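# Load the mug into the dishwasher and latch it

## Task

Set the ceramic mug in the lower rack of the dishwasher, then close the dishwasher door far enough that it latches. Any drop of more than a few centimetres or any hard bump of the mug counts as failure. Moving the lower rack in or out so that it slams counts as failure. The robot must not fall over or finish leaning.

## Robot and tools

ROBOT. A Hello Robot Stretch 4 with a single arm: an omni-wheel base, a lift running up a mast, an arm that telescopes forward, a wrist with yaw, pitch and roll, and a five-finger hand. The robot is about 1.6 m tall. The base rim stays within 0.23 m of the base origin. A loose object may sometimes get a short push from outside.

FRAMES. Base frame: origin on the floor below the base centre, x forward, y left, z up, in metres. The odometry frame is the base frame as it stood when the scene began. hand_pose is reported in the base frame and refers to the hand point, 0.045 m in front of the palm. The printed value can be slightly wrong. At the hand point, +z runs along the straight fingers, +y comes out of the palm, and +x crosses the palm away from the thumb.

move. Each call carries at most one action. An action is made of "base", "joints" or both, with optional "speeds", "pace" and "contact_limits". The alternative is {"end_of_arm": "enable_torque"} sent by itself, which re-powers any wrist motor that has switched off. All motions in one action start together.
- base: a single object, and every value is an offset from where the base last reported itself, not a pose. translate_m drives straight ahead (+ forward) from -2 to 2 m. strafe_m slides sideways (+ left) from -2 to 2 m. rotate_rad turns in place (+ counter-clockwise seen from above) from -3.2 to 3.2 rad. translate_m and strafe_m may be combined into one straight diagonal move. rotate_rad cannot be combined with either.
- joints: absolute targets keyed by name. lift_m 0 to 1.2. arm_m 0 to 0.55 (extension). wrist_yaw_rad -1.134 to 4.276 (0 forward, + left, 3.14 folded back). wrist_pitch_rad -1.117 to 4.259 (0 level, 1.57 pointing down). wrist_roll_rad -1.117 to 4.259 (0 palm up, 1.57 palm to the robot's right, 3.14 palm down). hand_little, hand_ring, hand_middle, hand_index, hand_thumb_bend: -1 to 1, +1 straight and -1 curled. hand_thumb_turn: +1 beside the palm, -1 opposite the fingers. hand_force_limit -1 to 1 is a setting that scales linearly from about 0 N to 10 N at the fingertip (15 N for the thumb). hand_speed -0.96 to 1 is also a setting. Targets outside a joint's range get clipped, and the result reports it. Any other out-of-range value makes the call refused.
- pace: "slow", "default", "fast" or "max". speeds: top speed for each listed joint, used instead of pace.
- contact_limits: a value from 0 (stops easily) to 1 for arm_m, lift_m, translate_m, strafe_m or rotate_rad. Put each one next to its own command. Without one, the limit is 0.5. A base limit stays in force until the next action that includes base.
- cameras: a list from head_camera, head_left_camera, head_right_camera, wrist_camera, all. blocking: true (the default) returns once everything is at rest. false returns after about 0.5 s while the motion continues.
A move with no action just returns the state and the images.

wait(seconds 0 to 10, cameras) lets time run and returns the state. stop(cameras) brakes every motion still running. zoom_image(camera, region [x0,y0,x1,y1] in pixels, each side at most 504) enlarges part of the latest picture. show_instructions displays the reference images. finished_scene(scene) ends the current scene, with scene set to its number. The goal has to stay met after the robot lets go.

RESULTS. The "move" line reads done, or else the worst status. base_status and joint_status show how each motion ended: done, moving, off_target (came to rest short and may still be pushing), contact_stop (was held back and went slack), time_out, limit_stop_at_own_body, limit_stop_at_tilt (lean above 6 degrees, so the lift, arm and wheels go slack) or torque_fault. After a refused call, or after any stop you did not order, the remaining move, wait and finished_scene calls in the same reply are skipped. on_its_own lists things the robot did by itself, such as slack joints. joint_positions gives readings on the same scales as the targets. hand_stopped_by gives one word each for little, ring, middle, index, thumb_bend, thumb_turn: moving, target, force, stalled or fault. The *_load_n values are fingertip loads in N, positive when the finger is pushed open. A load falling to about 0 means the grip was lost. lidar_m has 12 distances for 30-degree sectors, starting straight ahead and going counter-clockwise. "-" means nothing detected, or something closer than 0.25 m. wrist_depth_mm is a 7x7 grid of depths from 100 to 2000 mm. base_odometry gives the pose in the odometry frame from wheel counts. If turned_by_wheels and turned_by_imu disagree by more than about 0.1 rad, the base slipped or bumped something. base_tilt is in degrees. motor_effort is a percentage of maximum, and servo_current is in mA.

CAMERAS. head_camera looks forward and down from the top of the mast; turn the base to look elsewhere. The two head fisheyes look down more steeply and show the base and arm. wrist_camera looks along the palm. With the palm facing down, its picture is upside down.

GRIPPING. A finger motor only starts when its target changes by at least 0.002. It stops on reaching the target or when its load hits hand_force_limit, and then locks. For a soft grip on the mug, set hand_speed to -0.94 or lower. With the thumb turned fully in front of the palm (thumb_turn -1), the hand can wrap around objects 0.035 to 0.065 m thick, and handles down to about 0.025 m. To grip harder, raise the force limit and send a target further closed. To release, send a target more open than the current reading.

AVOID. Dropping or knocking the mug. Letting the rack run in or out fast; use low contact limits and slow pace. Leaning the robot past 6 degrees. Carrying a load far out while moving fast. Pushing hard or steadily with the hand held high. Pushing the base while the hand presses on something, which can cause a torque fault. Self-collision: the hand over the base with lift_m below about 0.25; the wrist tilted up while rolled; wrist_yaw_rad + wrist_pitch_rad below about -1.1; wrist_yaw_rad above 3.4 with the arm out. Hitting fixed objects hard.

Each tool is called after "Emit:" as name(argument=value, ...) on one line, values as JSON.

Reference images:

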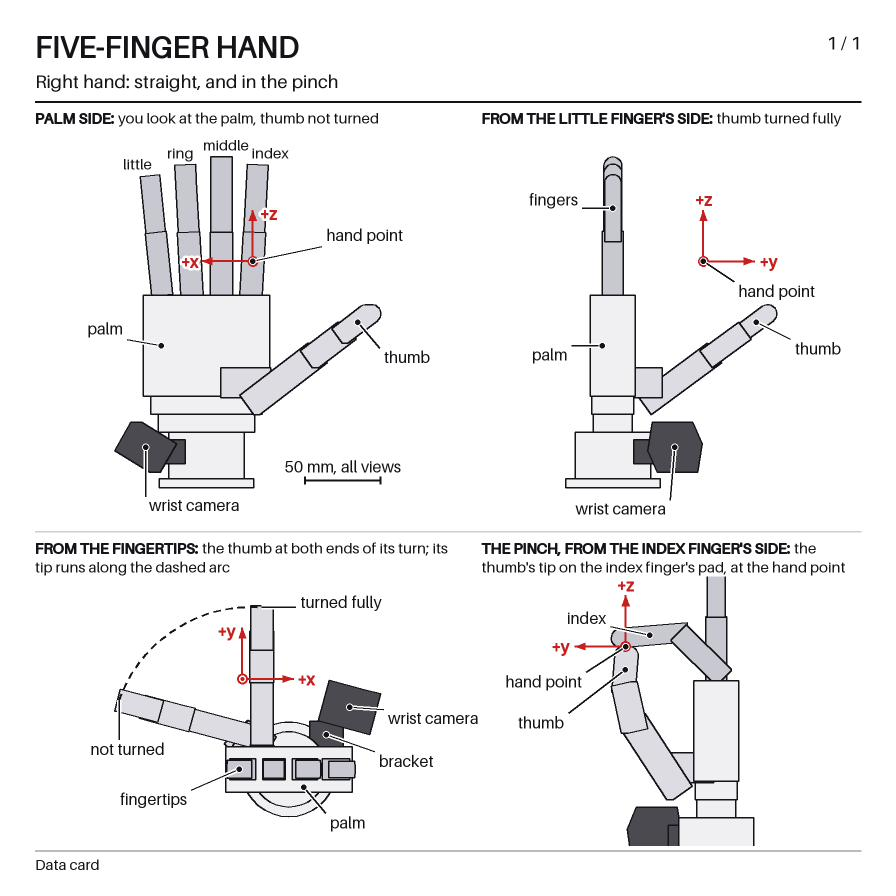

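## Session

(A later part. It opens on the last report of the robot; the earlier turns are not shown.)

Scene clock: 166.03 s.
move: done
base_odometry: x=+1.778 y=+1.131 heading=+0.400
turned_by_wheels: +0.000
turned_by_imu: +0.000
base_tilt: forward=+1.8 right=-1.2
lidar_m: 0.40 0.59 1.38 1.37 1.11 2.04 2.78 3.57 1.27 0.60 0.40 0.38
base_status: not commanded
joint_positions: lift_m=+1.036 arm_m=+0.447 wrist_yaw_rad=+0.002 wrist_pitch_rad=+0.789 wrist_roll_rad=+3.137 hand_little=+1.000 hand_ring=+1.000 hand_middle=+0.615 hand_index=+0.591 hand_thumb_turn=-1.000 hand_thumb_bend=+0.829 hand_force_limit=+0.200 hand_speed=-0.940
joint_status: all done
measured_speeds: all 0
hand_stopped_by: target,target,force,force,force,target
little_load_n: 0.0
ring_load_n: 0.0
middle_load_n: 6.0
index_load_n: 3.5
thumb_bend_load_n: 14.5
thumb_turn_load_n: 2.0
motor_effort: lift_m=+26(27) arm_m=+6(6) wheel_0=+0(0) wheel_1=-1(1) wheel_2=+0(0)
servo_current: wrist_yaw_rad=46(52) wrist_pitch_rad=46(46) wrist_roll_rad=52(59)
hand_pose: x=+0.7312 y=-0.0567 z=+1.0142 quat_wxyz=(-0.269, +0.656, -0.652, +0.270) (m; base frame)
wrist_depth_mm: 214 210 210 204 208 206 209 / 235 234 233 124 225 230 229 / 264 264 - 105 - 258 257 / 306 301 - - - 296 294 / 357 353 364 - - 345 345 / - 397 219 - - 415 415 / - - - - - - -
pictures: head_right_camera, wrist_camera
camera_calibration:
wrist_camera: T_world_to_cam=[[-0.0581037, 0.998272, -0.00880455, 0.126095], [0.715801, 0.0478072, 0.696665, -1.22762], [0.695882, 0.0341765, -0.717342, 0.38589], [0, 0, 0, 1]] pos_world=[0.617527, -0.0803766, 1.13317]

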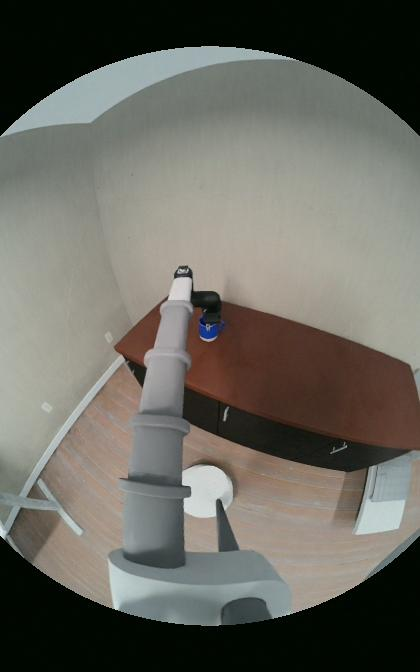

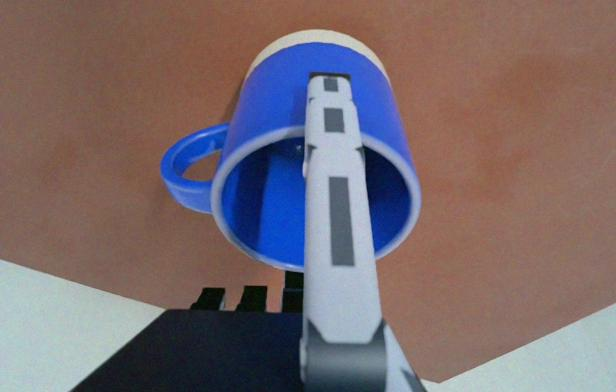

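Emit:
move(joints={"hand_force_limit": 0.4, "hand_index": 0.05, "hand_middle": 0.05})

Emit:
move(joints={"lift_m": 1.13}, pace="slow", cameras=["head_right_camera", "wrist_camera"])

Emit:
zoom_image(camera="wrist_camera", region=[180, 40, 440, 300])

Emit:
zoom_image(camera="head_right_camera", region=[170, 250, 270, 350])

Scene clock: 176.20 s.
move: off_target
base_odometry: x=+1.778 y=+1.131 heading=+0.400
turned_by_wheels: +0.000
turned_by_imu: -0.001
base_tilt: forward=+1.8 right=-1.2
lidar_m: 0.42 0.56 1.40 1.40 1.09 2.04 2.77 3.56 1.26 0.62 0.42 0.39
base_status: not commanded
joint_positions: lift_m=+1.036 arm_m=+0.447 wrist_yaw_rad=+0.002 wrist_pitch_rad=+0.789 wrist_roll_rad=+3.137 hand_little=+1.000 hand_ring=+1.000 hand_middle=+0.600 hand_index=+0.565 hand_thumb_turn=-1.000 hand_thumb_bend=+0.830 hand_force_limit=+0.400 hand_speed=-0.940
joint_status: hand_middle off_target (ended at +0.600, target +0.050); hand_index off_target (ended at +0.565, target +0.050); the others done
measured_speeds: all 0
hand_stopped_by: target,target,force,force,force,target
little_load_n: 0.0
ring_load_n: 0.0
middle_load_n: 6.0
index_load_n: 7.0
thumb_bend_load_n: 18.5
thumb_turn_load_n: 1.5
motor_effort: lift_m=+26(26) arm_m=+6(6) wheel_0=+0(1) wheel_1=+0(1) wheel_2=+0(0)
servo_current: wrist_yaw_rad=39(46) wrist_pitch_rad=33(52) wrist_roll_rad=33(59)
hand_pose: x=+0.7312 y=-0.0567 z=+1.0142 quat_wxyz=(-0.269, +0.656, -0.652, +0.270) (m; base frame)
wrist_depth_mm: 214 210 209 205 208 207 208 / 235 234 233 123 227 229 229 / 265 263 - 104 - 260 257 / 304 303 - - - 297 294 / 357 353 364 - - 343 347 / - 394 222 - - 415 415 / - - - - - - -
pictures: none

Scene clock: 177.87 s.
move: done
base_odometry: x=+1.778 y=+1.131 heading=+0.400
turned_by_wheels: +0.000
turned_by_imu: +0.000
base_tilt: forward=+1.9 right=-1.2
lidar_m: 0.42 0.54 1.39 1.36 1.09 2.05 2.79 3.55 1.27 0.63 0.41 0.38
base_status: not commanded
joint_positions: lift_m=+1.130 arm_m=+0.447 wrist_yaw_rad=+0.002 wrist_pitch_rad=+0.789 wrist_roll_rad=+3.137 hand_little=+1.000 hand_ring=+1.000 hand_middle=+0.600 hand_index=+0.565 hand_thumb_turn=-1.000 hand_thumb_bend=+0.830 hand_force_limit=+0.400 hand_speed=-0.940
joint_status: all done
measured_speeds: all 0
hand_stopped_by: target,target,force,force,force,target
little_load_n: 0.0
ring_load_n: 0.0
middle_load_n: 6.0
index_load_n: 7.0
thumb_bend_load_n: 18.0
thumb_turn_load_n: 1.5
motor_effort: lift_m=+26(28) arm_m=+6(6) wheel_0=+0(1) wheel_1=-1(1) wheel_2=+0(0)
servo_current: wrist_yaw_rad=46(46) wrist_pitch_rad=46(59) wrist_roll_rad=65(65)
hand_pose: x=+0.7312 y=-0.0567 z=+1.1082 quat_wxyz=(-0.269, +0.656, -0.652, +0.270) (m; base frame)
wrist_depth_mm: 307 303 300 293 300 298 301 / 336 336 336 123 324 329 329 / 379 377 - 104 - 373 370 / 424 436 - - - 427 424 / - - 488 - - 492 477 / - - 175 - - - - / - - - - - - -
pictures: head_right_camera, wrist_camera
camera_calibration:
wrist_camera: T_world_to_cam=[[-0.0581037, 0.998272, -0.00880455, 0.126923], [0.715801, 0.0478072, 0.696665, -1.29311], [0.695882, 0.0341765, -0.717342, 0.45332], [0, 0, 0, 1]] pos_world=[0.617527, -0.0803766, 1.22717]

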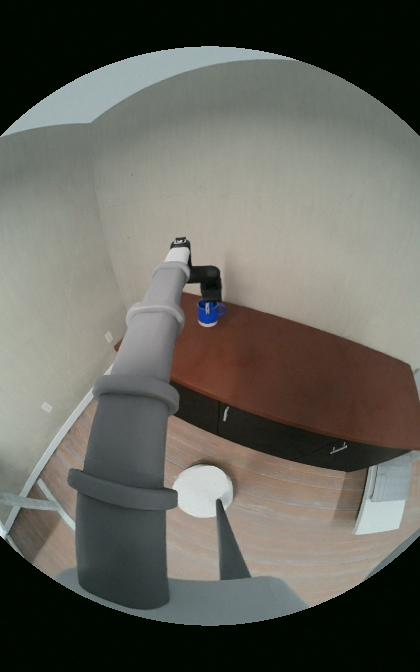

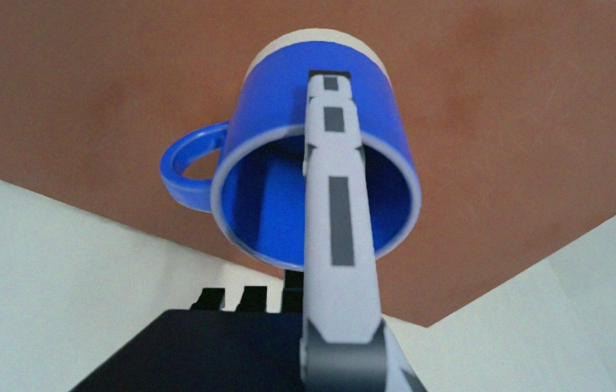

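Scaled by 1.938.

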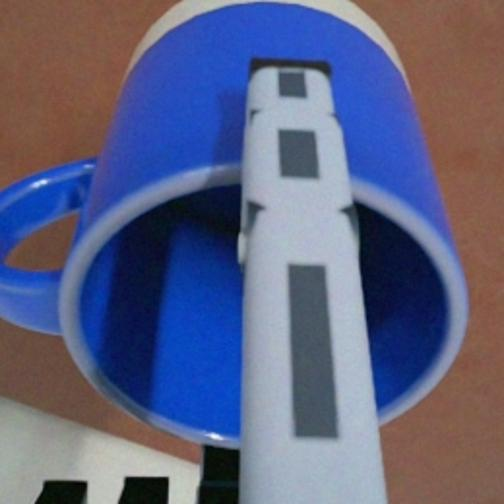

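Scaled by 5.040 from the camera's 420x672 image, which has a finer 600x960 frame.

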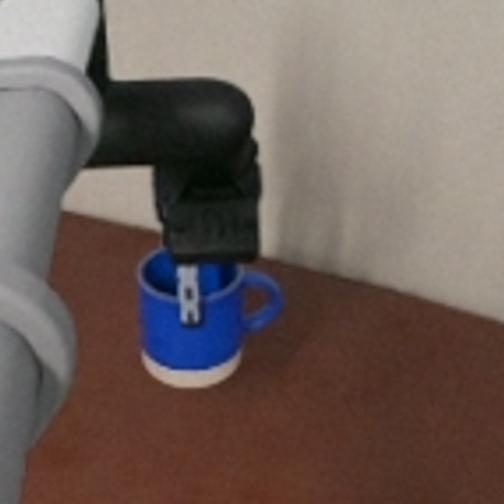

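Emit:
move(base={"translate_m": -0.5}, joints={"arm_m": 0.15}, speeds={"arm_m": 0.15})

Emit:
move(base={"rotate_rad": -0.445}, joints={"lift_m": 0.8}, pace="slow", cameras=["head_camera", "head_right_camera"])

Scene clock: 198.67 s.
move: done
base_odometry: x=+1.317 y=+0.937 heading=+0.400
turned_by_wheels: +0.000
turned_by_imu: -0.001
base_tilt: forward=+1.7 right=-1.1
lidar_m: 0.38 1.14 1.60 0.91 1.10 2.24 2.32 3.07 3.11 1.10 0.90 0.47
base_status: done
joint_positions: lift_m=+1.130 arm_m=+0.150 wrist_yaw_rad=+0.002 wrist_pitch_rad=+0.789 wrist_roll_rad=+3.137 hand_little=+1.000 hand_ring=+1.000 hand_middle=+0.600 hand_index=+0.565 hand_thumb_turn=-1.000 hand_thumb_bend=+0.830 hand_force_limit=+0.400 hand_speed=-0.940
joint_status: all done
measured_speeds: all 0
hand_stopped_by: target,target,force,force,force,target
little_load_n: 0.0
ring_load_n: 0.0
middle_load_n: 6.0
index_load_n: 7.5
thumb_bend_load_n: 18.0
thumb_turn_load_n: 1.5
motor_effort: lift_m=+26(27) arm_m=-6(8) wheel_0=+0(6) wheel_1=-1(7) wheel_2=+0(11)
servo_current: wrist_yaw_rad=39(52) wrist_pitch_rad=46(52) wrist_roll_rad=39(65)
hand_pose: x=+0.4344 y=-0.0567 z=+1.1082 quat_wxyz=(-0.269, +0.656, -0.652, +0.270) (m; base frame)
wrist_depth_mm: - 1160 1205 1160 1182 1160 1205 / - - - 123 - 1336 1308 / - - - 104 - 1430 1499 / - - - - - 1708 1661 / 535 554 - - - 1921 - / 634 615 219 - - - - / 798 - - - - - -
pictures: none

Scene clock: 201.90 s.
move: done
base_odometry: x=+1.317 y=+0.937 heading=-0.045
turned_by_wheels: -0.445
turned_by_imu: -0.446
base_tilt: forward=+1.7 right=-1.2
lidar_m: 0.83 0.88 1.24 1.60 0.98 1.26 2.23 2.36 3.24 1.20 1.10 0.48
base_status: done
joint_positions: lift_m=+0.800 arm_m=+0.150 wrist_yaw_rad=+0.002 wrist_pitch_rad=+0.789 wrist_roll_rad=+3.137 hand_little=+1.000 hand_ring=+1.000 hand_middle=+0.600 hand_index=+0.565 hand_thumb_turn=-1.000 hand_thumb_bend=+0.830 hand_force_limit=+0.400 hand_speed=-0.940
joint_status: all done
measured_speeds: all 0
hand_stopped_by: target,target,force,force,force,target
little_load_n: 0.0
ring_load_n: 0.0
middle_load_n: 6.0
index_load_n: 7.5
thumb_bend_load_n: 18.0
thumb_turn_load_n: 1.5
motor_effort: lift_m=+19(24) arm_m=-6(6) wheel_0=+2(6) wheel_1=+1(7) wheel_2=+1(7)
servo_current: wrist_yaw_rad=39(52) wrist_pitch_rad=52(59) wrist_roll_rad=52(59)
hand_pose: x=+0.4344 y=-0.0567 z=+0.7788 quat_wxyz=(-0.269, +0.656, -0.652, +0.270) (m; base frame)
wrist_depth_mm: 891 878 878 842 854 866 878 / 991 946 1008 123 - 960 946 / - 1042 - 104 - 1042 1042 / - - - - - - - / - - - - - - - / - - 175 - - - - / - - - - - - -
pictures: head_camera, head_right_camera

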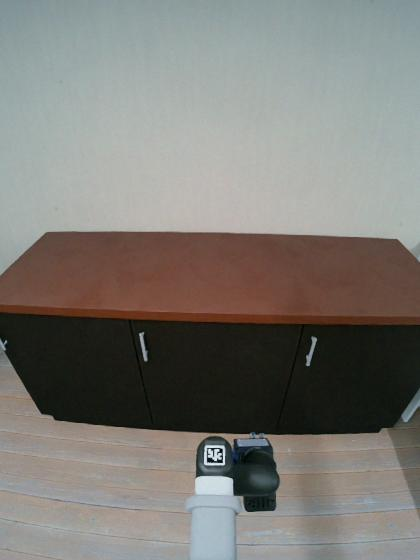

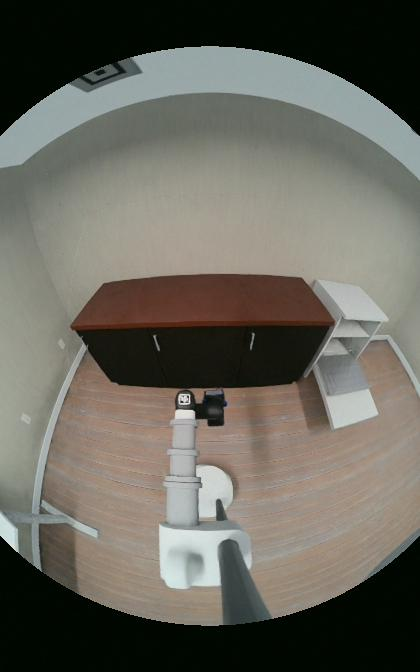

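Emit:
move(base={"translate_m": -0.136, "strafe_m": -1.26}, cameras=["head_camera", "head_right_camera", "wrist_camera"])

Emit:
zoom_image(camera="head_camera", region=[60, 120, 360, 420])

Scene clock: 211.93 s.
move: done
base_odometry: x=+1.125 y=-0.316 heading=-0.045
turned_by_wheels: +0.000
turned_by_imu: -0.001
base_tilt: forward=+1.8 right=-1.2
lidar_m: 0.41 0.47 1.42 2.15 2.22 2.22 2.15 2.23 1.90 1.83 1.94 0.46
base_status: done
joint_positions: lift_m=+0.800 arm_m=+0.150 wrist_yaw_rad=+0.002 wrist_pitch_rad=+0.789 wrist_roll_rad=+3.137 hand_little=+1.000 hand_ring=+1.000 hand_middle=+0.600 hand_index=+0.565 hand_thumb_turn=-1.000 hand_thumb_bend=+0.830 hand_force_limit=+0.400 hand_speed=-0.940
joint_status: not commanded
measured_speeds: all 0
hand_stopped_by: target,target,force,force,force,target
little_load_n: 0.0
ring_load_n: 0.0
middle_load_n: 6.0
index_load_n: 7.5
thumb_bend_load_n: 18.0
thumb_turn_load_n: 2.0
motor_effort: lift_m=+19(20) arm_m=-6(6) wheel_0=-1(9) wheel_1=+0(12) wheel_2=+1(5)
servo_current: wrist_yaw_rad=39(52) wrist_pitch_rad=33(59) wrist_roll_rad=33(65)
hand_pose: x=+0.4344 y=-0.0567 z=+0.7787 quat_wxyz=(-0.269, +0.656, -0.652, +0.270) (m; base frame)
wrist_depth_mm: 878 878 - - - 878 878 / 960 946 - 123 - 976 960 / 1098 1060 - 105 - 1078 1098 / 1281 1281 - - - - 1205 / 1464 1464 - - - - - / - - 193 - - - - / - - - - - - -
pictures: head_camera, head_right_camera, wrist_camera
camera_calibration:
wrist_camera: T_world_to_cam=[[-0.0580332, 0.998275, -0.00885655, 0.106807], [0.716002, 0.0478026, 0.696459, -0.851061], [0.695682, 0.0340765, -0.717542, 0.423659], [0, 0, 0, 1]] pos_world=[0.320828, -0.0803763, 0.897669]

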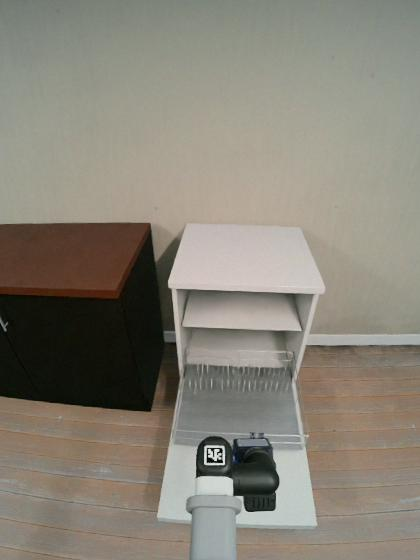

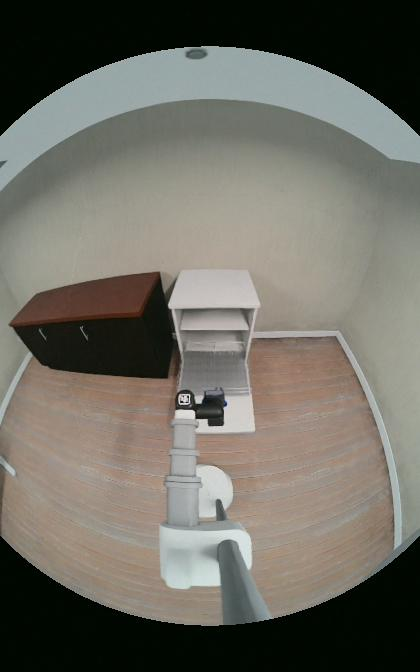

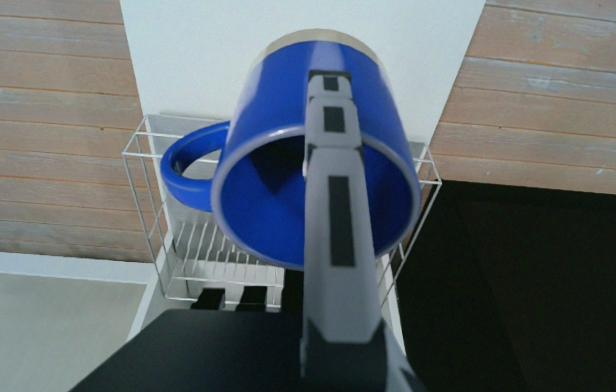

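Scaled by 1.680 from the camera's 420x560 image, which has a finer 1200x1600 frame.

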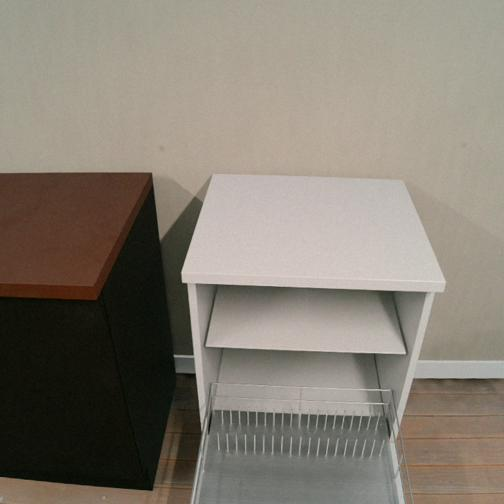

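Emit:
zoom_image(camera="head_camera", region=[130, 330, 340, 540])

Emit:
zoom_image(camera="head_camera", region=[150, 270, 340, 350])

Scaled by 2.400 from the camera's 420x560 image, which has a finer 1200x1600 frame.

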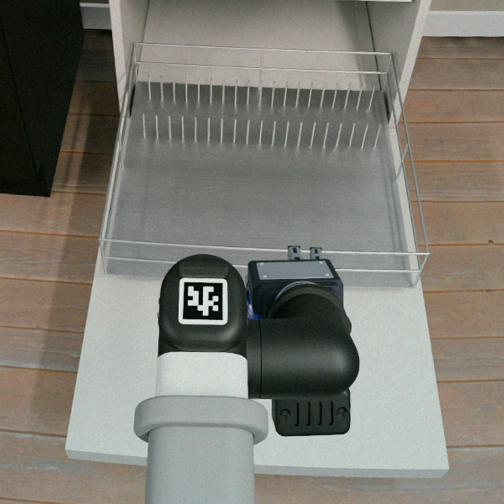

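Scaled by 2.653 from the camera's 420x560 image, which has a finer 1200x1600 frame.

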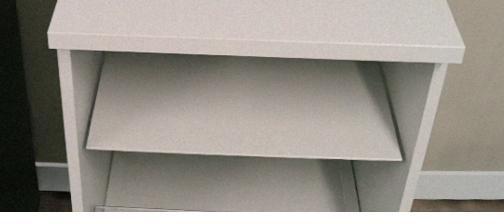

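Emit:
move(base={"rotate_rad": -0.03}, joints={"arm_m": 0.51, "lift_m": 0.6}, speeds={"arm_m": 0.15, "lift_m": 0.1}, cameras=["head_camera", "head_right_camera", "wrist_camera"])

Emit:
zoom_image(camera="head_camera", region=[130, 290, 340, 500])

Emit:
zoom_image(camera="head_right_camera", region=[130, 250, 290, 450])

Scene clock: 243.40 s.
move: done
base_odometry: x=+1.125 y=-0.316 heading=-0.075
turned_by_wheels: -0.030
turned_by_imu: -0.032
base_tilt: forward=+1.8 right=-1.2
lidar_m: 0.41 0.46 1.36 2.12 2.18 2.26 2.14 2.27 1.94 1.84 1.91 0.47
base_status: done
joint_positions: lift_m=+0.600 arm_m=+0.510 wrist_yaw_rad=+0.002 wrist_pitch_rad=+0.789 wrist_roll_rad=+3.137 hand_little=+1.000 hand_ring=+1.000 hand_middle=+0.600 hand_index=+0.565 hand_thumb_turn=-1.000 hand_thumb_bend=+0.830 hand_force_limit=+0.400 hand_speed=-0.940
joint_status: all done
measured_speeds: all 0
hand_stopped_by: target,target,force,force,force,target
little_load_n: 0.0
ring_load_n: 0.0
middle_load_n: 5.5
index_load_n: 7.0
thumb_bend_load_n: 18.0
thumb_turn_load_n: 1.5
motor_effort: lift_m=+19(20) arm_m=+6(8) wheel_0=+0(4) wheel_1=+1(5) wheel_2=-1(5)
servo_current: wrist_yaw_rad=39(52) wrist_pitch_rad=39(59) wrist_roll_rad=39(59)
hand_pose: x=+0.7941 y=-0.0567 z=+0.5787 quat_wxyz=(-0.269, +0.656, -0.652, +0.270) (m; base frame)
wrist_depth_mm: 668 - - - - - 668 / 750 - - 123 - - 732 / 842 - - 105 - - - / 976 585 - - - - - / 1060 715 - - - - - / - - 194 - - - - / - - - - - - -
pictures: head_camera, head_right_camera, wrist_camera
camera_calibration:
wrist_camera: T_world_to_cam=[[-0.0575393, 0.998305, -0.00879428, 0.125533], [0.716083, 0.0474077, 0.696403, -0.969432], [0.695639, 0.0337731, -0.717597, 0.0300297], [0, 0, 0, 1]] pos_world=[0.680528, -0.0803756, 0.697769]

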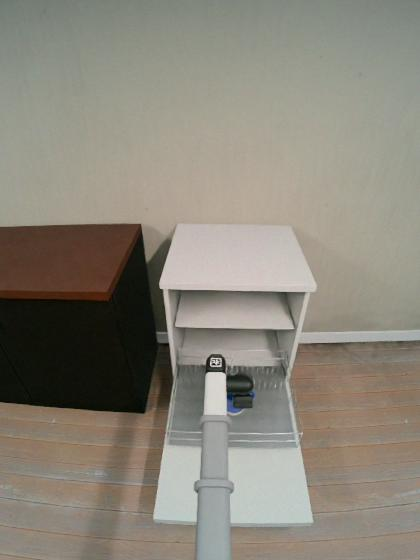

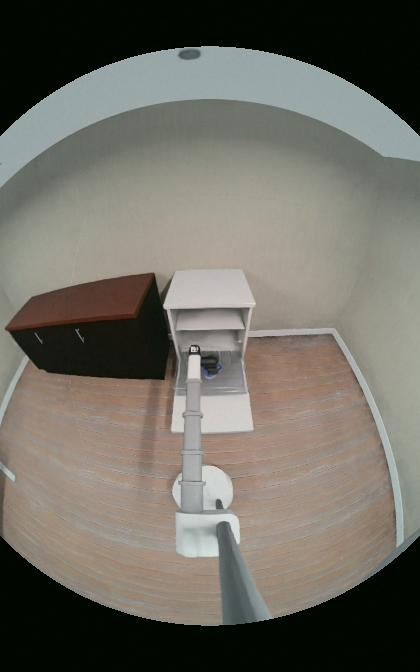

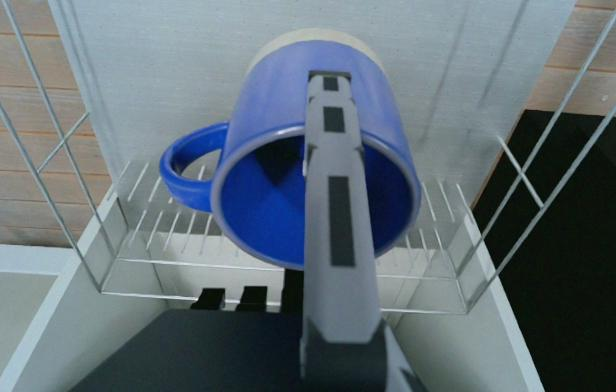

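Scaled by 2.400 from the camera's 420x560 image, which has a finer 1200x1600 frame.

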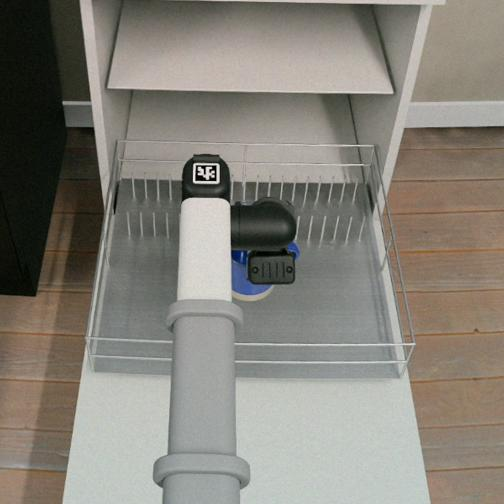

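Scaled by 2.520 from the camera's 420x672 image, which has a finer 600x960 frame.

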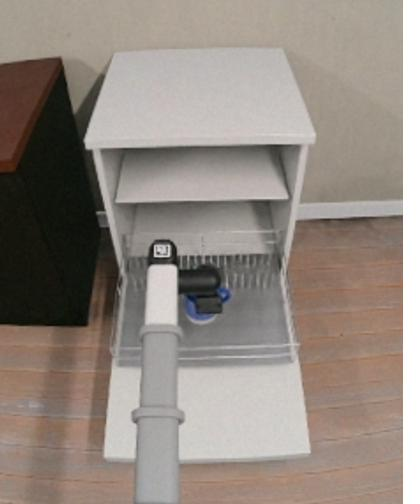

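Emit:
move(joints={"lift_m": 0.43}, speeds={"lift_m": 0.1}, cameras=["head_camera", "wrist_camera"])

Emit:
zoom_image(camera="head_camera", region=[130, 290, 340, 500])

Emit:
move(joints={"lift_m": 0.405}, speeds={"lift_m": 0.03}, contact_limits={"lift_m": 0.05}, cameras=["wrist_camera"])

Scene clock: 250.27 s.
move: done
base_odometry: x=+1.125 y=-0.316 heading=-0.075
turned_by_wheels: +0.000
turned_by_imu: -0.002
base_tilt: forward=+1.9 right=-1.2
lidar_m: 0.39 0.45 1.35 2.12 2.18 2.24 2.13 2.22 1.95 1.85 1.92 0.46
base_status: not commanded
joint_positions: lift_m=+0.430 arm_m=+0.510 wrist_yaw_rad=+0.002 wrist_pitch_rad=+0.789 wrist_roll_rad=+3.137 hand_little=+1.000 hand_ring=+1.000 hand_middle=+0.600 hand_index=+0.565 hand_thumb_turn=-1.000 hand_thumb_bend=+0.830 hand_force_limit=+0.400 hand_speed=-0.940
joint_status: all done
measured_speeds: all 0
hand_stopped_by: target,target,force,force,force,target
little_load_n: 0.0
ring_load_n: -0.5
middle_load_n: 5.5
index_load_n: 7.5
thumb_bend_load_n: 18.0
thumb_turn_load_n: 1.5
motor_effort: lift_m=+18(19) arm_m=+6(6) wheel_0=-1(1) wheel_1=+1(1) wheel_2=-1(1)
servo_current: wrist_yaw_rad=39(46) wrist_pitch_rad=46(52) wrist_roll_rad=33(59)
hand_pose: x=+0.7941 y=-0.0567 z=+0.4087 quat_wxyz=(-0.269, +0.656, -0.652, +0.270) (m; base frame)
wrist_depth_mm: 229 222 228 104 218 215 - / 248 250 249 123 245 246 244 / 274 274 - 105 - 270 276 / - - - - - - - / 854 - - - - - - / - - 193 - - - - / - - - - - - -
pictures: head_camera, wrist_camera
camera_calibration:
wrist_camera: T_world_to_cam=[[-0.0575393, 0.998305, -0.00879428, 0.124038], [0.716083, 0.0474077, 0.696403, -0.851044], [0.695639, 0.0337731, -0.717597, -0.0919618], [0, 0, 0, 1]] pos_world=[0.680528, -0.0803756, 0.527769]

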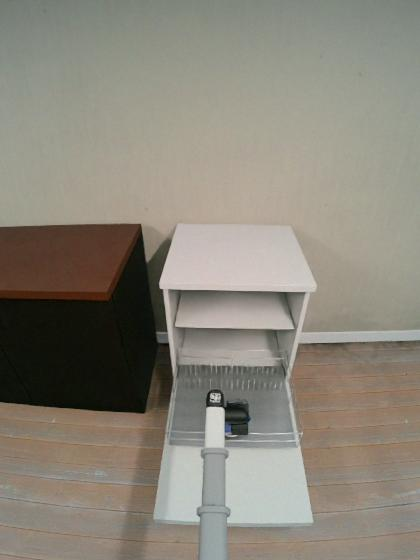

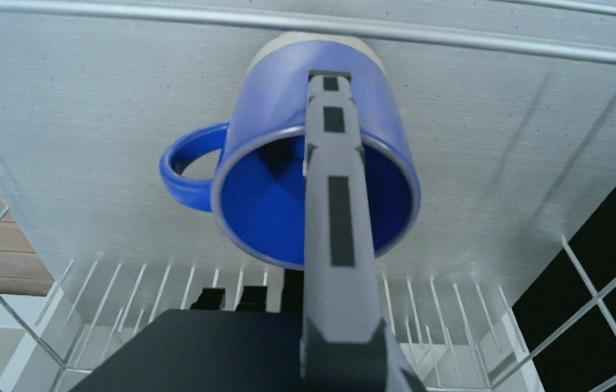

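Scaled by 2.400 from the camera's 420x560 image, which has a finer 1200x1600 frame.

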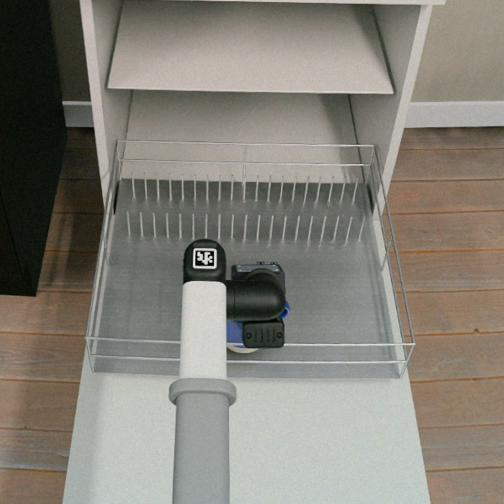

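Scene clock: 251.47 s.
move: done
base_odometry: x=+1.125 y=-0.316 heading=-0.075
turned_by_wheels: +0.000
turned_by_imu: +0.000
base_tilt: forward=+1.8 right=-1.2
lidar_m: 0.42 0.44 1.32 2.13 2.18 2.25 2.13 2.23 1.91 1.83 1.90 0.41
base_status: not commanded
joint_positions: lift_m=+0.405 arm_m=+0.510 wrist_yaw_rad=+0.002 wrist_pitch_rad=+0.789 wrist_roll_rad=+3.137 hand_little=+1.000 hand_ring=+1.000 hand_middle=+0.600 hand_index=+0.565 hand_thumb_turn=-1.000 hand_thumb_bend=+0.830 hand_force_limit=+0.400 hand_speed=-0.940
joint_status: all done
measured_speeds: all 0
hand_stopped_by: target,target,force,force,force,target
little_load_n: 0.0
ring_load_n: 0.0
middle_load_n: 6.0
index_load_n: 6.5
thumb_bend_load_n: 18.0
thumb_turn_load_n: 1.5
motor_effort: lift_m=+18(19) arm_m=+6(6) wheel_0=+0(1) wheel_1=+1(1) wheel_2=-1(1)
servo_current: wrist_yaw_rad=39(52) wrist_pitch_rad=39(52) wrist_roll_rad=46(46)
contact_limits: lift_m 0.05
hand_pose: x=+0.7941 y=-0.0567 z=+0.3838 quat_wxyz=(-0.269, +0.656, -0.652, +0.270) (m; base frame)
wrist_depth_mm: - 194 195 195 197 197 200 / 222 222 223 123 224 224 222 / 252 251 - 105 - 247 246 / 273 278 - - - 273 273 / - - - - - - - / - - 193 - - - - / - - - - - - -
pictures: wrist_camera
camera_calibration:
wrist_camera: T_world_to_cam=[[-0.0575393, 0.998305, -0.00879428, 0.123818], [0.716083, 0.0474077, 0.696403, -0.833634], [0.695639, 0.0337731, -0.717597, -0.109902], [0, 0, 0, 1]] pos_world=[0.680528, -0.0803756, 0.502769]

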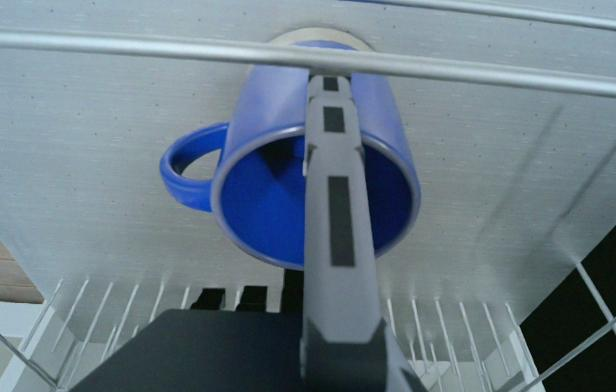

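Emit:
move(joints={"lift_m": 0.401}, speeds={"lift_m": 0.02}, contact_limits={"lift_m": 0.05}, cameras=["wrist_camera"])

Scene clock: 266.10 s.
move: done
base_odometry: x=+1.125 y=-0.316 heading=-0.075
turned_by_wheels: +0.000
turned_by_imu: -0.001
base_tilt: forward=+1.8 right=-1.1
lidar_m: 0.40 0.44 1.33 2.16 2.17 2.23 2.10 2.23 1.92 1.83 1.93 0.45
base_status: not commanded
joint_positions: lift_m=+0.401 arm_m=+0.510 wrist_yaw_rad=+0.002 wrist_pitch_rad=+0.787 wrist_roll_rad=+3.137 hand_little=+1.000 hand_ring=+1.000 hand_middle=+0.600 hand_index=+0.565 hand_thumb_turn=-1.000 hand_thumb_bend=+0.830 hand_force_limit=+0.400 hand_speed=-0.940
joint_status: all done
measured_speeds: all 0
hand_stopped_by: target,target,force,force,force,target
little_load_n: 0.0
ring_load_n: 0.0
middle_load_n: 6.0
index_load_n: 7.0
thumb_bend_load_n: 18.0
thumb_turn_load_n: 1.5
motor_effort: lift_m=+15(17) arm_m=+6(6) wheel_0=+0(1) wheel_1=+1(1) wheel_2=-1(1)
servo_current: wrist_yaw_rad=46(46) wrist_pitch_rad=46(46) wrist_roll_rad=39(52)
contact_limits: lift_m 0.05
hand_pose: x=+0.7944 y=-0.0567 z=+0.3803 quat_wxyz=(-0.270, +0.655, -0.652, +0.270) (m; base frame)
wrist_depth_mm: 193 194 197 194 197 196 199 / 221 221 226 123 224 225 - / 251 249 - 105 - 248 245 / 272 278 - - - 276 274 / - - - - - - - / 946 - 192 - - - - / - - - - - - -
pictures: wrist_camera
camera_calibration:
wrist_camera: T_world_to_cam=[[-0.0574481, 0.998311, -0.00867772, 0.123671], [0.714909, 0.0472036, 0.697623, -0.83095], [0.696854, 0.0338733, -0.716413, -0.114037], [0, 0, 0, 1]] pos_world=[0.680625, -0.0803759, 0.499066]

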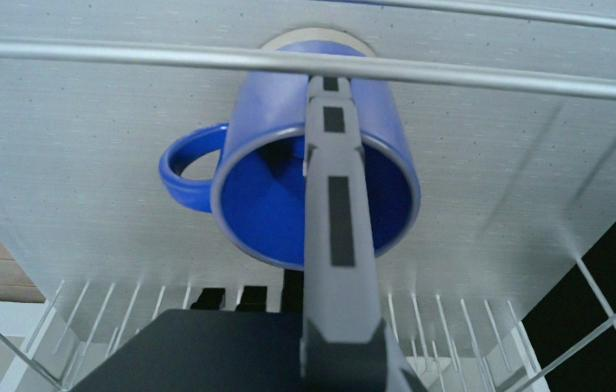

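Emit:
move(joints={"hand_speed": -0.9, "hand_index": 0.75, "hand_middle": 0.78, "hand_thumb_bend": 1.0}, cameras=["wrist_camera"])

Emit:
move(joints={"hand_speed": -0.6, "hand_index": 1.0, "hand_middle": 1.0})

Emit:
move(joints={"lift_m": 0.43}, speeds={"lift_m": 0.05}, cameras=["wrist_camera"])

Scene clock: 271.57 s.
move: done
base_odometry: x=+1.125 y=-0.316 heading=-0.075
turned_by_wheels: +0.000
turned_by_imu: -0.001
base_tilt: forward=+1.9 right=-1.2
lidar_m: 0.43 0.45 1.37 2.13 2.18 2.21 2.13 2.23 1.95 1.84 1.92 0.45
base_status: not commanded
joint_positions: lift_m=+0.401 arm_m=+0.510 wrist_yaw_rad=+0.002 wrist_pitch_rad=+0.787 wrist_roll_rad=+3.137 hand_little=+1.000 hand_ring=+1.000 hand_middle=+0.780 hand_index=+0.750 hand_thumb_turn=-1.000 hand_thumb_bend=+1.000 hand_force_limit=+0.400 hand_speed=-0.900
joint_status: all done
measured_speeds: all 0
hand_stopped_by: target,target,target,target,target,target
little_load_n: 0.0
ring_load_n: 0.0
middle_load_n: 0.0
index_load_n: 0.0
thumb_bend_load_n: -0.5
thumb_turn_load_n: 0.0
motor_effort: lift_m=+17(17) arm_m=+6(6) wheel_0=+0(1) wheel_1=+1(1) wheel_2=-1(1)
servo_current: wrist_yaw_rad=46(52) wrist_pitch_rad=33(52) wrist_roll_rad=46(59)
contact_limits: lift_m 0.05
hand_pose: x=+0.7944 y=-0.0567 z=+0.3801 quat_wxyz=(-0.270, +0.655, -0.652, +0.270) (m; base frame)
wrist_depth_mm: 195 195 196 191 195 198 - / 224 224 224 - 222 211 210 / 247 246 - - 239 245 243 / 276 274 - - - 273 271 / - - - - - - - / 436 - 175 - - - - / - - - - - - -
pictures: wrist_camera
camera_calibration:
wrist_camera: T_world_to_cam=[[-0.0574481, 0.998311, -0.00867772, 0.123671], [0.714909, 0.0472036, 0.697623, -0.830881], [0.696854, 0.0338733, -0.716413, -0.114108], [0, 0, 0, 1]] pos_world=[0.680625, -0.0803759, 0.498966]

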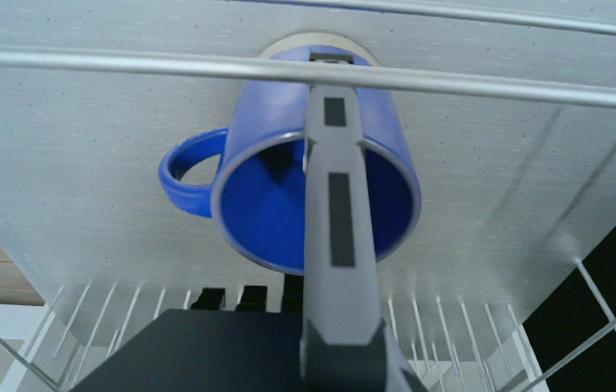

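Scene clock: 272.27 s.
move: done
base_odometry: x=+1.125 y=-0.316 heading=-0.075
turned_by_wheels: +0.000
turned_by_imu: +0.000
base_tilt: forward=+1.7 right=-1.2
lidar_m: 0.43 0.42 1.35 2.15 2.15 2.24 2.12 2.21 1.93 1.84 1.93 0.47
base_status: not commanded
joint_positions: lift_m=+0.401 arm_m=+0.510 wrist_yaw_rad=+0.002 wrist_pitch_rad=+0.787 wrist_roll_rad=+3.137 hand_little=+1.000 hand_ring=+1.000 hand_middle=+1.000 hand_index=+1.000 hand_thumb_turn=-1.000 hand_thumb_bend=+1.000 hand_force_limit=+0.400 hand_speed=-0.600
joint_status: all done
measured_speeds: all 0
hand_stopped_by: target,target,target,target,target,target
little_load_n: 0.0
ring_load_n: 0.0
middle_load_n: 0.0
index_load_n: 0.0
thumb_bend_load_n: 0.0
thumb_turn_load_n: 0.0
motor_effort: lift_m=+16(17) arm_m=+6(6) wheel_0=+0(1) wheel_1=+1(1) wheel_2=-1(1)
servo_current: wrist_yaw_rad=39(46) wrist_pitch_rad=46(46) wrist_roll_rad=26(52)
contact_limits: lift_m 0.05
hand_pose: x=+0.7944 y=-0.0567 z=+0.3801 quat_wxyz=(-0.270, +0.655, -0.652, +0.270) (m; base frame)
wrist_depth_mm: 196 195 195 191 195 198 - / 224 224 223 - 221 211 211 / 248 246 - - 239 245 243 / 277 276 - - - 271 271 / - - - - - - - / 436 - 175 - - - - / - - - - - - -
pictures: none

Scene clock: 273.30 s.
move: done
base_odometry: x=+1.125 y=-0.316 heading=-0.075
turned_by_wheels: +0.000
turned_by_imu: +0.000
base_tilt: forward=+1.8 right=-1.2
lidar_m: 0.43 0.46 1.34 2.14 2.17 2.21 2.15 2.23 1.95 1.86 1.94 0.46
base_status: not commanded
joint_positions: lift_m=+0.430 arm_m=+0.510 wrist_yaw_rad=+0.002 wrist_pitch_rad=+0.787 wrist_roll_rad=+3.137 hand_little=+1.000 hand_ring=+1.000 hand_middle=+1.000 hand_index=+1.000 hand_thumb_turn=-1.000 hand_thumb_bend=+1.000 hand_force_limit=+0.400 hand_speed=-0.600
joint_status: all done
measured_speeds: all 0
hand_stopped_by: target,target,target,target,target,target
little_load_n: -0.5
ring_load_n: 0.0
middle_load_n: 0.0
index_load_n: 0.0
thumb_bend_load_n: 0.0
thumb_turn_load_n: 0.0
motor_effort: lift_m=+24(27) arm_m=+6(6) wheel_0=+0(0) wheel_1=+1(1) wheel_2=-1(1)
servo_current: wrist_yaw_rad=46(52) wrist_pitch_rad=52(52) wrist_roll_rad=33(52)
hand_pose: x=+0.7944 y=-0.0567 z=+0.4085 quat_wxyz=(-0.270, +0.655, -0.652, +0.270) (m; base frame)
wrist_depth_mm: 228 223 229 213 217 217 - / 251 248 250 110 248 246 245 / 276 274 - - - 271 271 / - - - - - - - / 866 - - - - - - / 459 - 175 - - - - / - - - - - - -
pictures: wrist_camera
camera_calibration:
wrist_camera: T_world_to_cam=[[-0.0574481, 0.998311, -0.00867772, 0.123916], [0.714909, 0.0472036, 0.697623, -0.850623], [0.696854, 0.0338733, -0.716413, -0.0938337], [0, 0, 0, 1]] pos_world=[0.680625, -0.0803759, 0.527266]

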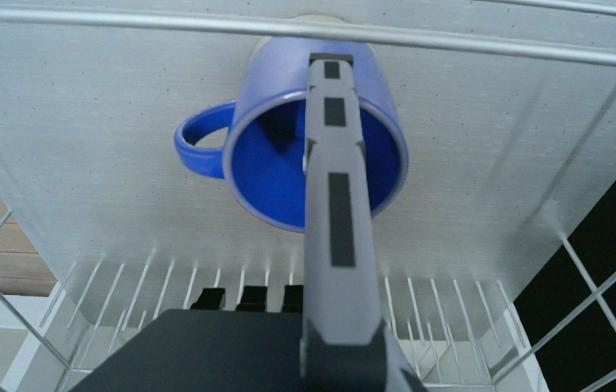

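Emit:
move(joints={"lift_m": 0.56})

Emit:
move(joints={"arm_m": 0.15, "hand_speed": -0.2, "hand_thumb_turn": 1, "hand_index": -0.95, "hand_middle": -0.95, "hand_ring": -0.95, "hand_little": -0.95, "wrist_pitch_rad": 0})

Emit:
move(base={"strafe_m": -0.01}, joints={"lift_m": 0.235, "arm_m": 0.2}, cameras=["head_camera", "wrist_camera"])

Emit:
zoom_image(camera="head_camera", region=[130, 290, 340, 500])

Scene clock: 283.63 s.
move: done
base_odometry: x=+1.125 y=-0.316 heading=-0.075
turned_by_wheels: +0.000
turned_by_imu: -0.001
base_tilt: forward=+1.8 right=-1.2
lidar_m: 0.43 0.47 1.37 2.15 2.18 2.24 2.12 2.22 1.92 1.85 1.96 0.46
base_status: not commanded
joint_positions: lift_m=+0.560 arm_m=+0.510 wrist_yaw_rad=+0.002 wrist_pitch_rad=+0.787 wrist_roll_rad=+3.137 hand_little=+1.000 hand_ring=+1.000 hand_middle=+1.000 hand_index=+1.000 hand_thumb_turn=-1.000 hand_thumb_bend=+1.000 hand_force_limit=+0.400 hand_speed=-0.600
joint_status: all done
measured_speeds: all 0
hand_stopped_by: target,target,target,target,target,target
little_load_n: 0.0
ring_load_n: 0.0
middle_load_n: 0.0
index_load_n: 0.0
thumb_bend_load_n: 0.0
thumb_turn_load_n: 0.0
motor_effort: lift_m=+24(27) arm_m=+6(6) wheel_0=+0(0) wheel_1=+1(1) wheel_2=-1(1)
servo_current: wrist_yaw_rad=46(52) wrist_pitch_rad=39(52) wrist_roll_rad=33(52)
hand_pose: x=+0.7944 y=-0.0567 z=+0.5385 quat_wxyz=(-0.270, +0.655, -0.652, +0.270) (m; base frame)
wrist_depth_mm: 634 - - - - - - / 691 - - 110 - - 699 / 778 - - - - - - / 917 492 - - - - - / 1042 647 - - - - - / - 544 195 - - - - / - - - - - - -
pictures: none

Scene clock: 285.80 s.
move: done
base_odometry: x=+1.125 y=-0.316 heading=-0.075
turned_by_wheels: +0.000
turned_by_imu: -0.001
base_tilt: forward=+1.8 right=-1.2
lidar_m: 0.43 0.46 1.36 2.17 2.12 2.23 2.14 2.22 1.95 1.83 1.92 0.45
base_status: not commanded
joint_positions: lift_m=+0.560 arm_m=+0.150 wrist_yaw_rad=+0.002 wrist_pitch_rad=+0.009 wrist_roll_rad=+3.137 hand_little=-0.950 hand_ring=-0.950 hand_middle=-0.950 hand_index=-0.950 hand_thumb_turn=+1.000 hand_thumb_bend=+1.000 hand_force_limit=+0.400 hand_speed=-0.200
joint_status: all done
measured_speeds: all 0
hand_stopped_by: target,target,target,target,target,target
little_load_n: -0.5
ring_load_n: 0.0
middle_load_n: 0.0
index_load_n: 0.0
thumb_bend_load_n: 0.0
thumb_turn_load_n: 0.0
motor_effort: lift_m=+24(25) arm_m=-6(8) wheel_0=+0(0) wheel_1=+1(1) wheel_2=-1(1)
servo_current: wrist_yaw_rad=39(52) wrist_pitch_rad=46(169) wrist_roll_rad=33(52)
hand_pose: x=+0.5420 y=-0.0565 z=+0.6757 quat_wxyz=(-0.497, +0.504, -0.501, +0.499) (m; base frame)
wrist_depth_mm: - - 904 - - - - / - - - - - - - / - - - - - - - / - - 124 - - - - / - - 136 142 - - - / - - 144 - - - - / - - - - - - -
pictures: none

Scene clock: 288.17 s.
move: done
base_odometry: x=+1.124 y=-0.326 heading=-0.075
turned_by_wheels: +0.000
turned_by_imu: -0.001
base_tilt: forward=+1.7 right=-1.2
lidar_m: 0.43 0.46 1.34 2.13 2.17 2.24 2.11 2.21 1.94 1.84 1.92 0.46
base_status: done
joint_positions: lift_m=+0.235 arm_m=+0.200 wrist_yaw_rad=+0.002 wrist_pitch_rad=+0.008 wrist_roll_rad=+3.137 hand_little=-0.950 hand_ring=-0.950 hand_middle=-0.950 hand_index=-0.950 hand_thumb_turn=+1.000 hand_thumb_bend=+1.000 hand_force_limit=+0.400 hand_speed=-0.200
joint_status: all done
measured_speeds: all 0
hand_stopped_by: target,target,target,target,target,target
little_load_n: 0.0
ring_load_n: 0.5
middle_load_n: 0.0
index_load_n: 0.0
thumb_bend_load_n: 0.0
thumb_turn_load_n: 0.0
motor_effort: lift_m=+17(23) arm_m=+6(7) wheel_0=-1(8) wheel_1=-1(6) wheel_2=+0(1)
servo_current: wrist_yaw_rad=39(46) wrist_pitch_rad=46(59) wrist_roll_rad=46(59)
hand_pose: x=+0.5918 y=-0.0565 z=+0.3514 quat_wxyz=(-0.497, +0.504, -0.501, +0.499) (m; base frame)
wrist_depth_mm: - - - - - - - / - - - - - - - / - - - - - - - / - 285 286 115 - - - / - 282 135 142 - - - / - - 144 145 - - - / - - - - - - -
pictures: head_camera, wrist_camera
camera_calibration:
wrist_camera: T_world_to_cam=[[-0.0351675, 0.998344, -0.045525, 0.111377], [0.0187252, 0.0462034, 0.998757, -0.359857], [0.999206, 0.0342713, -0.020319, -0.416955], [0, 0, 0, 1]] pos_world=[0.427279, -0.0802767, 0.356007]

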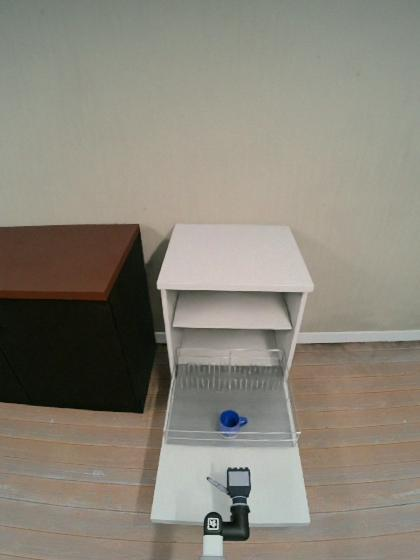

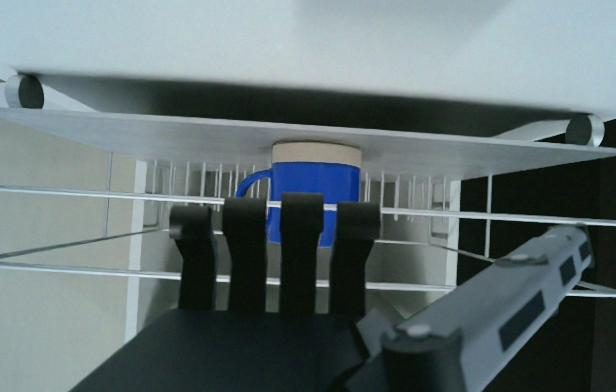

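Scaled by 2.400 from the camera's 420x560 image, which has a finer 1200x1600 frame.

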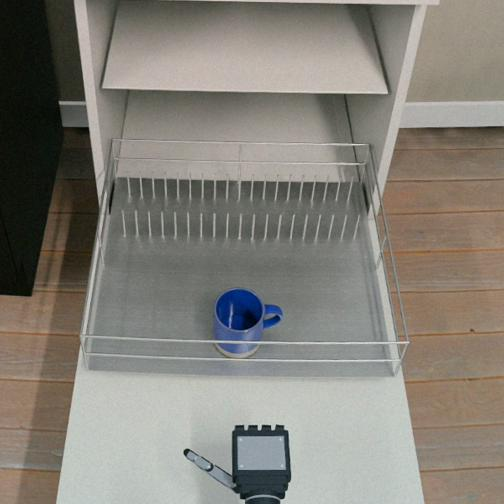

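Emit:
move(joints={"arm_m": 0.55}, speeds={"arm_m": 0.04}, contact_limits={"arm_m": 0.1}, cameras=["head_camera", "wrist_camera"])

Emit:
zoom_image(camera="head_camera", region=[130, 250, 340, 460])

Scene clock: 304.27 s.
move: done
base_odometry: x=+1.124 y=-0.326 heading=-0.075
turned_by_wheels: +0.000
turned_by_imu: -0.004
base_tilt: forward=+1.8 right=-1.3
lidar_m: 0.40 0.44 1.34 2.15 2.20 2.24 2.12 2.24 1.93 1.82 1.91 0.45
base_status: not commanded
joint_positions: lift_m=+0.235 arm_m=+0.548 wrist_yaw_rad=+0.001 wrist_pitch_rad=+0.008 wrist_roll_rad=+3.137 hand_little=-0.950 hand_ring=-0.950 hand_middle=-0.950 hand_index=-0.950 hand_thumb_turn=+1.000 hand_thumb_bend=+1.000 hand_force_limit=+0.400 hand_speed=-0.200
joint_status: all done
joint sent to its limit — arm_m, upper limit.
measured_speeds: all 0
hand_stopped_by: target,target,target,target,target,target
little_load_n: 0.0
ring_load_n: 0.0
middle_load_n: 0.0
index_load_n: 0.0
thumb_bend_load_n: 0.0
thumb_turn_load_n: 0.0
motor_effort: lift_m=+18(18) arm_m=+7(10) wheel_0=-1(1) wheel_1=-1(1) wheel_2=+0(1)
servo_current: wrist_yaw_rad=39(52) wrist_pitch_rad=46(65) wrist_roll_rad=52(65)
contact_limits: arm_m 0.1
hand_pose: x=+0.9403 y=-0.0567 z=+0.3513 quat_wxyz=(-0.497, +0.503, -0.501, +0.499) (m; base frame)
wrist_depth_mm: - - - - - - - / 194 190 185 176 175 181 - / 366 - - - - 247 239 / 150 - 122 - - 158 - / - - 136 142 - - - / - - 144 145 - - - / - - - - - - -
pictures: head_camera, wrist_camera
camera_calibration:
wrist_camera: T_world_to_cam=[[-0.0343638, 0.998376, -0.0454442, 0.12308], [0.0187633, 0.0461075, 0.99876, -0.366318], [0.999233, 0.0334685, -0.0203173, -0.765363], [0, 0, 0, 1]] pos_world=[0.775879, -0.0803749, 0.355907]

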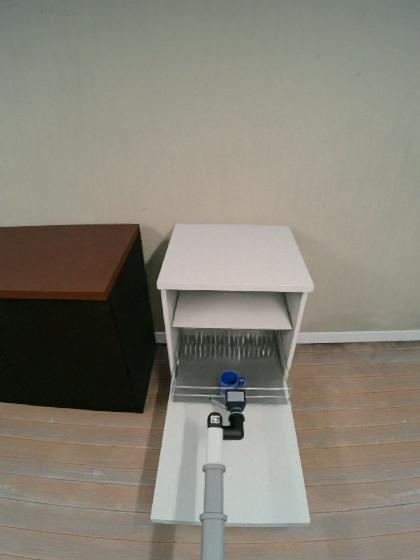

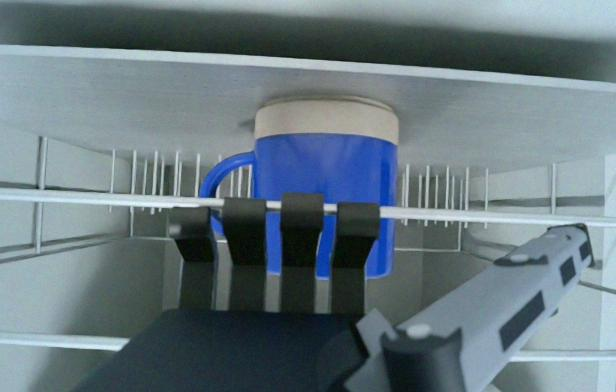

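Scaled by 2.400 from the camera's 420x560 image, which has a finer 1200x1600 frame.

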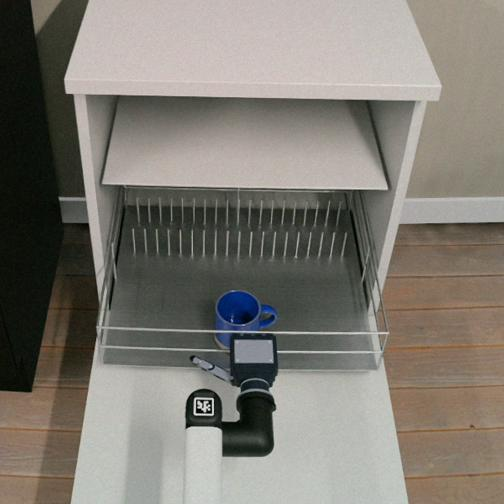

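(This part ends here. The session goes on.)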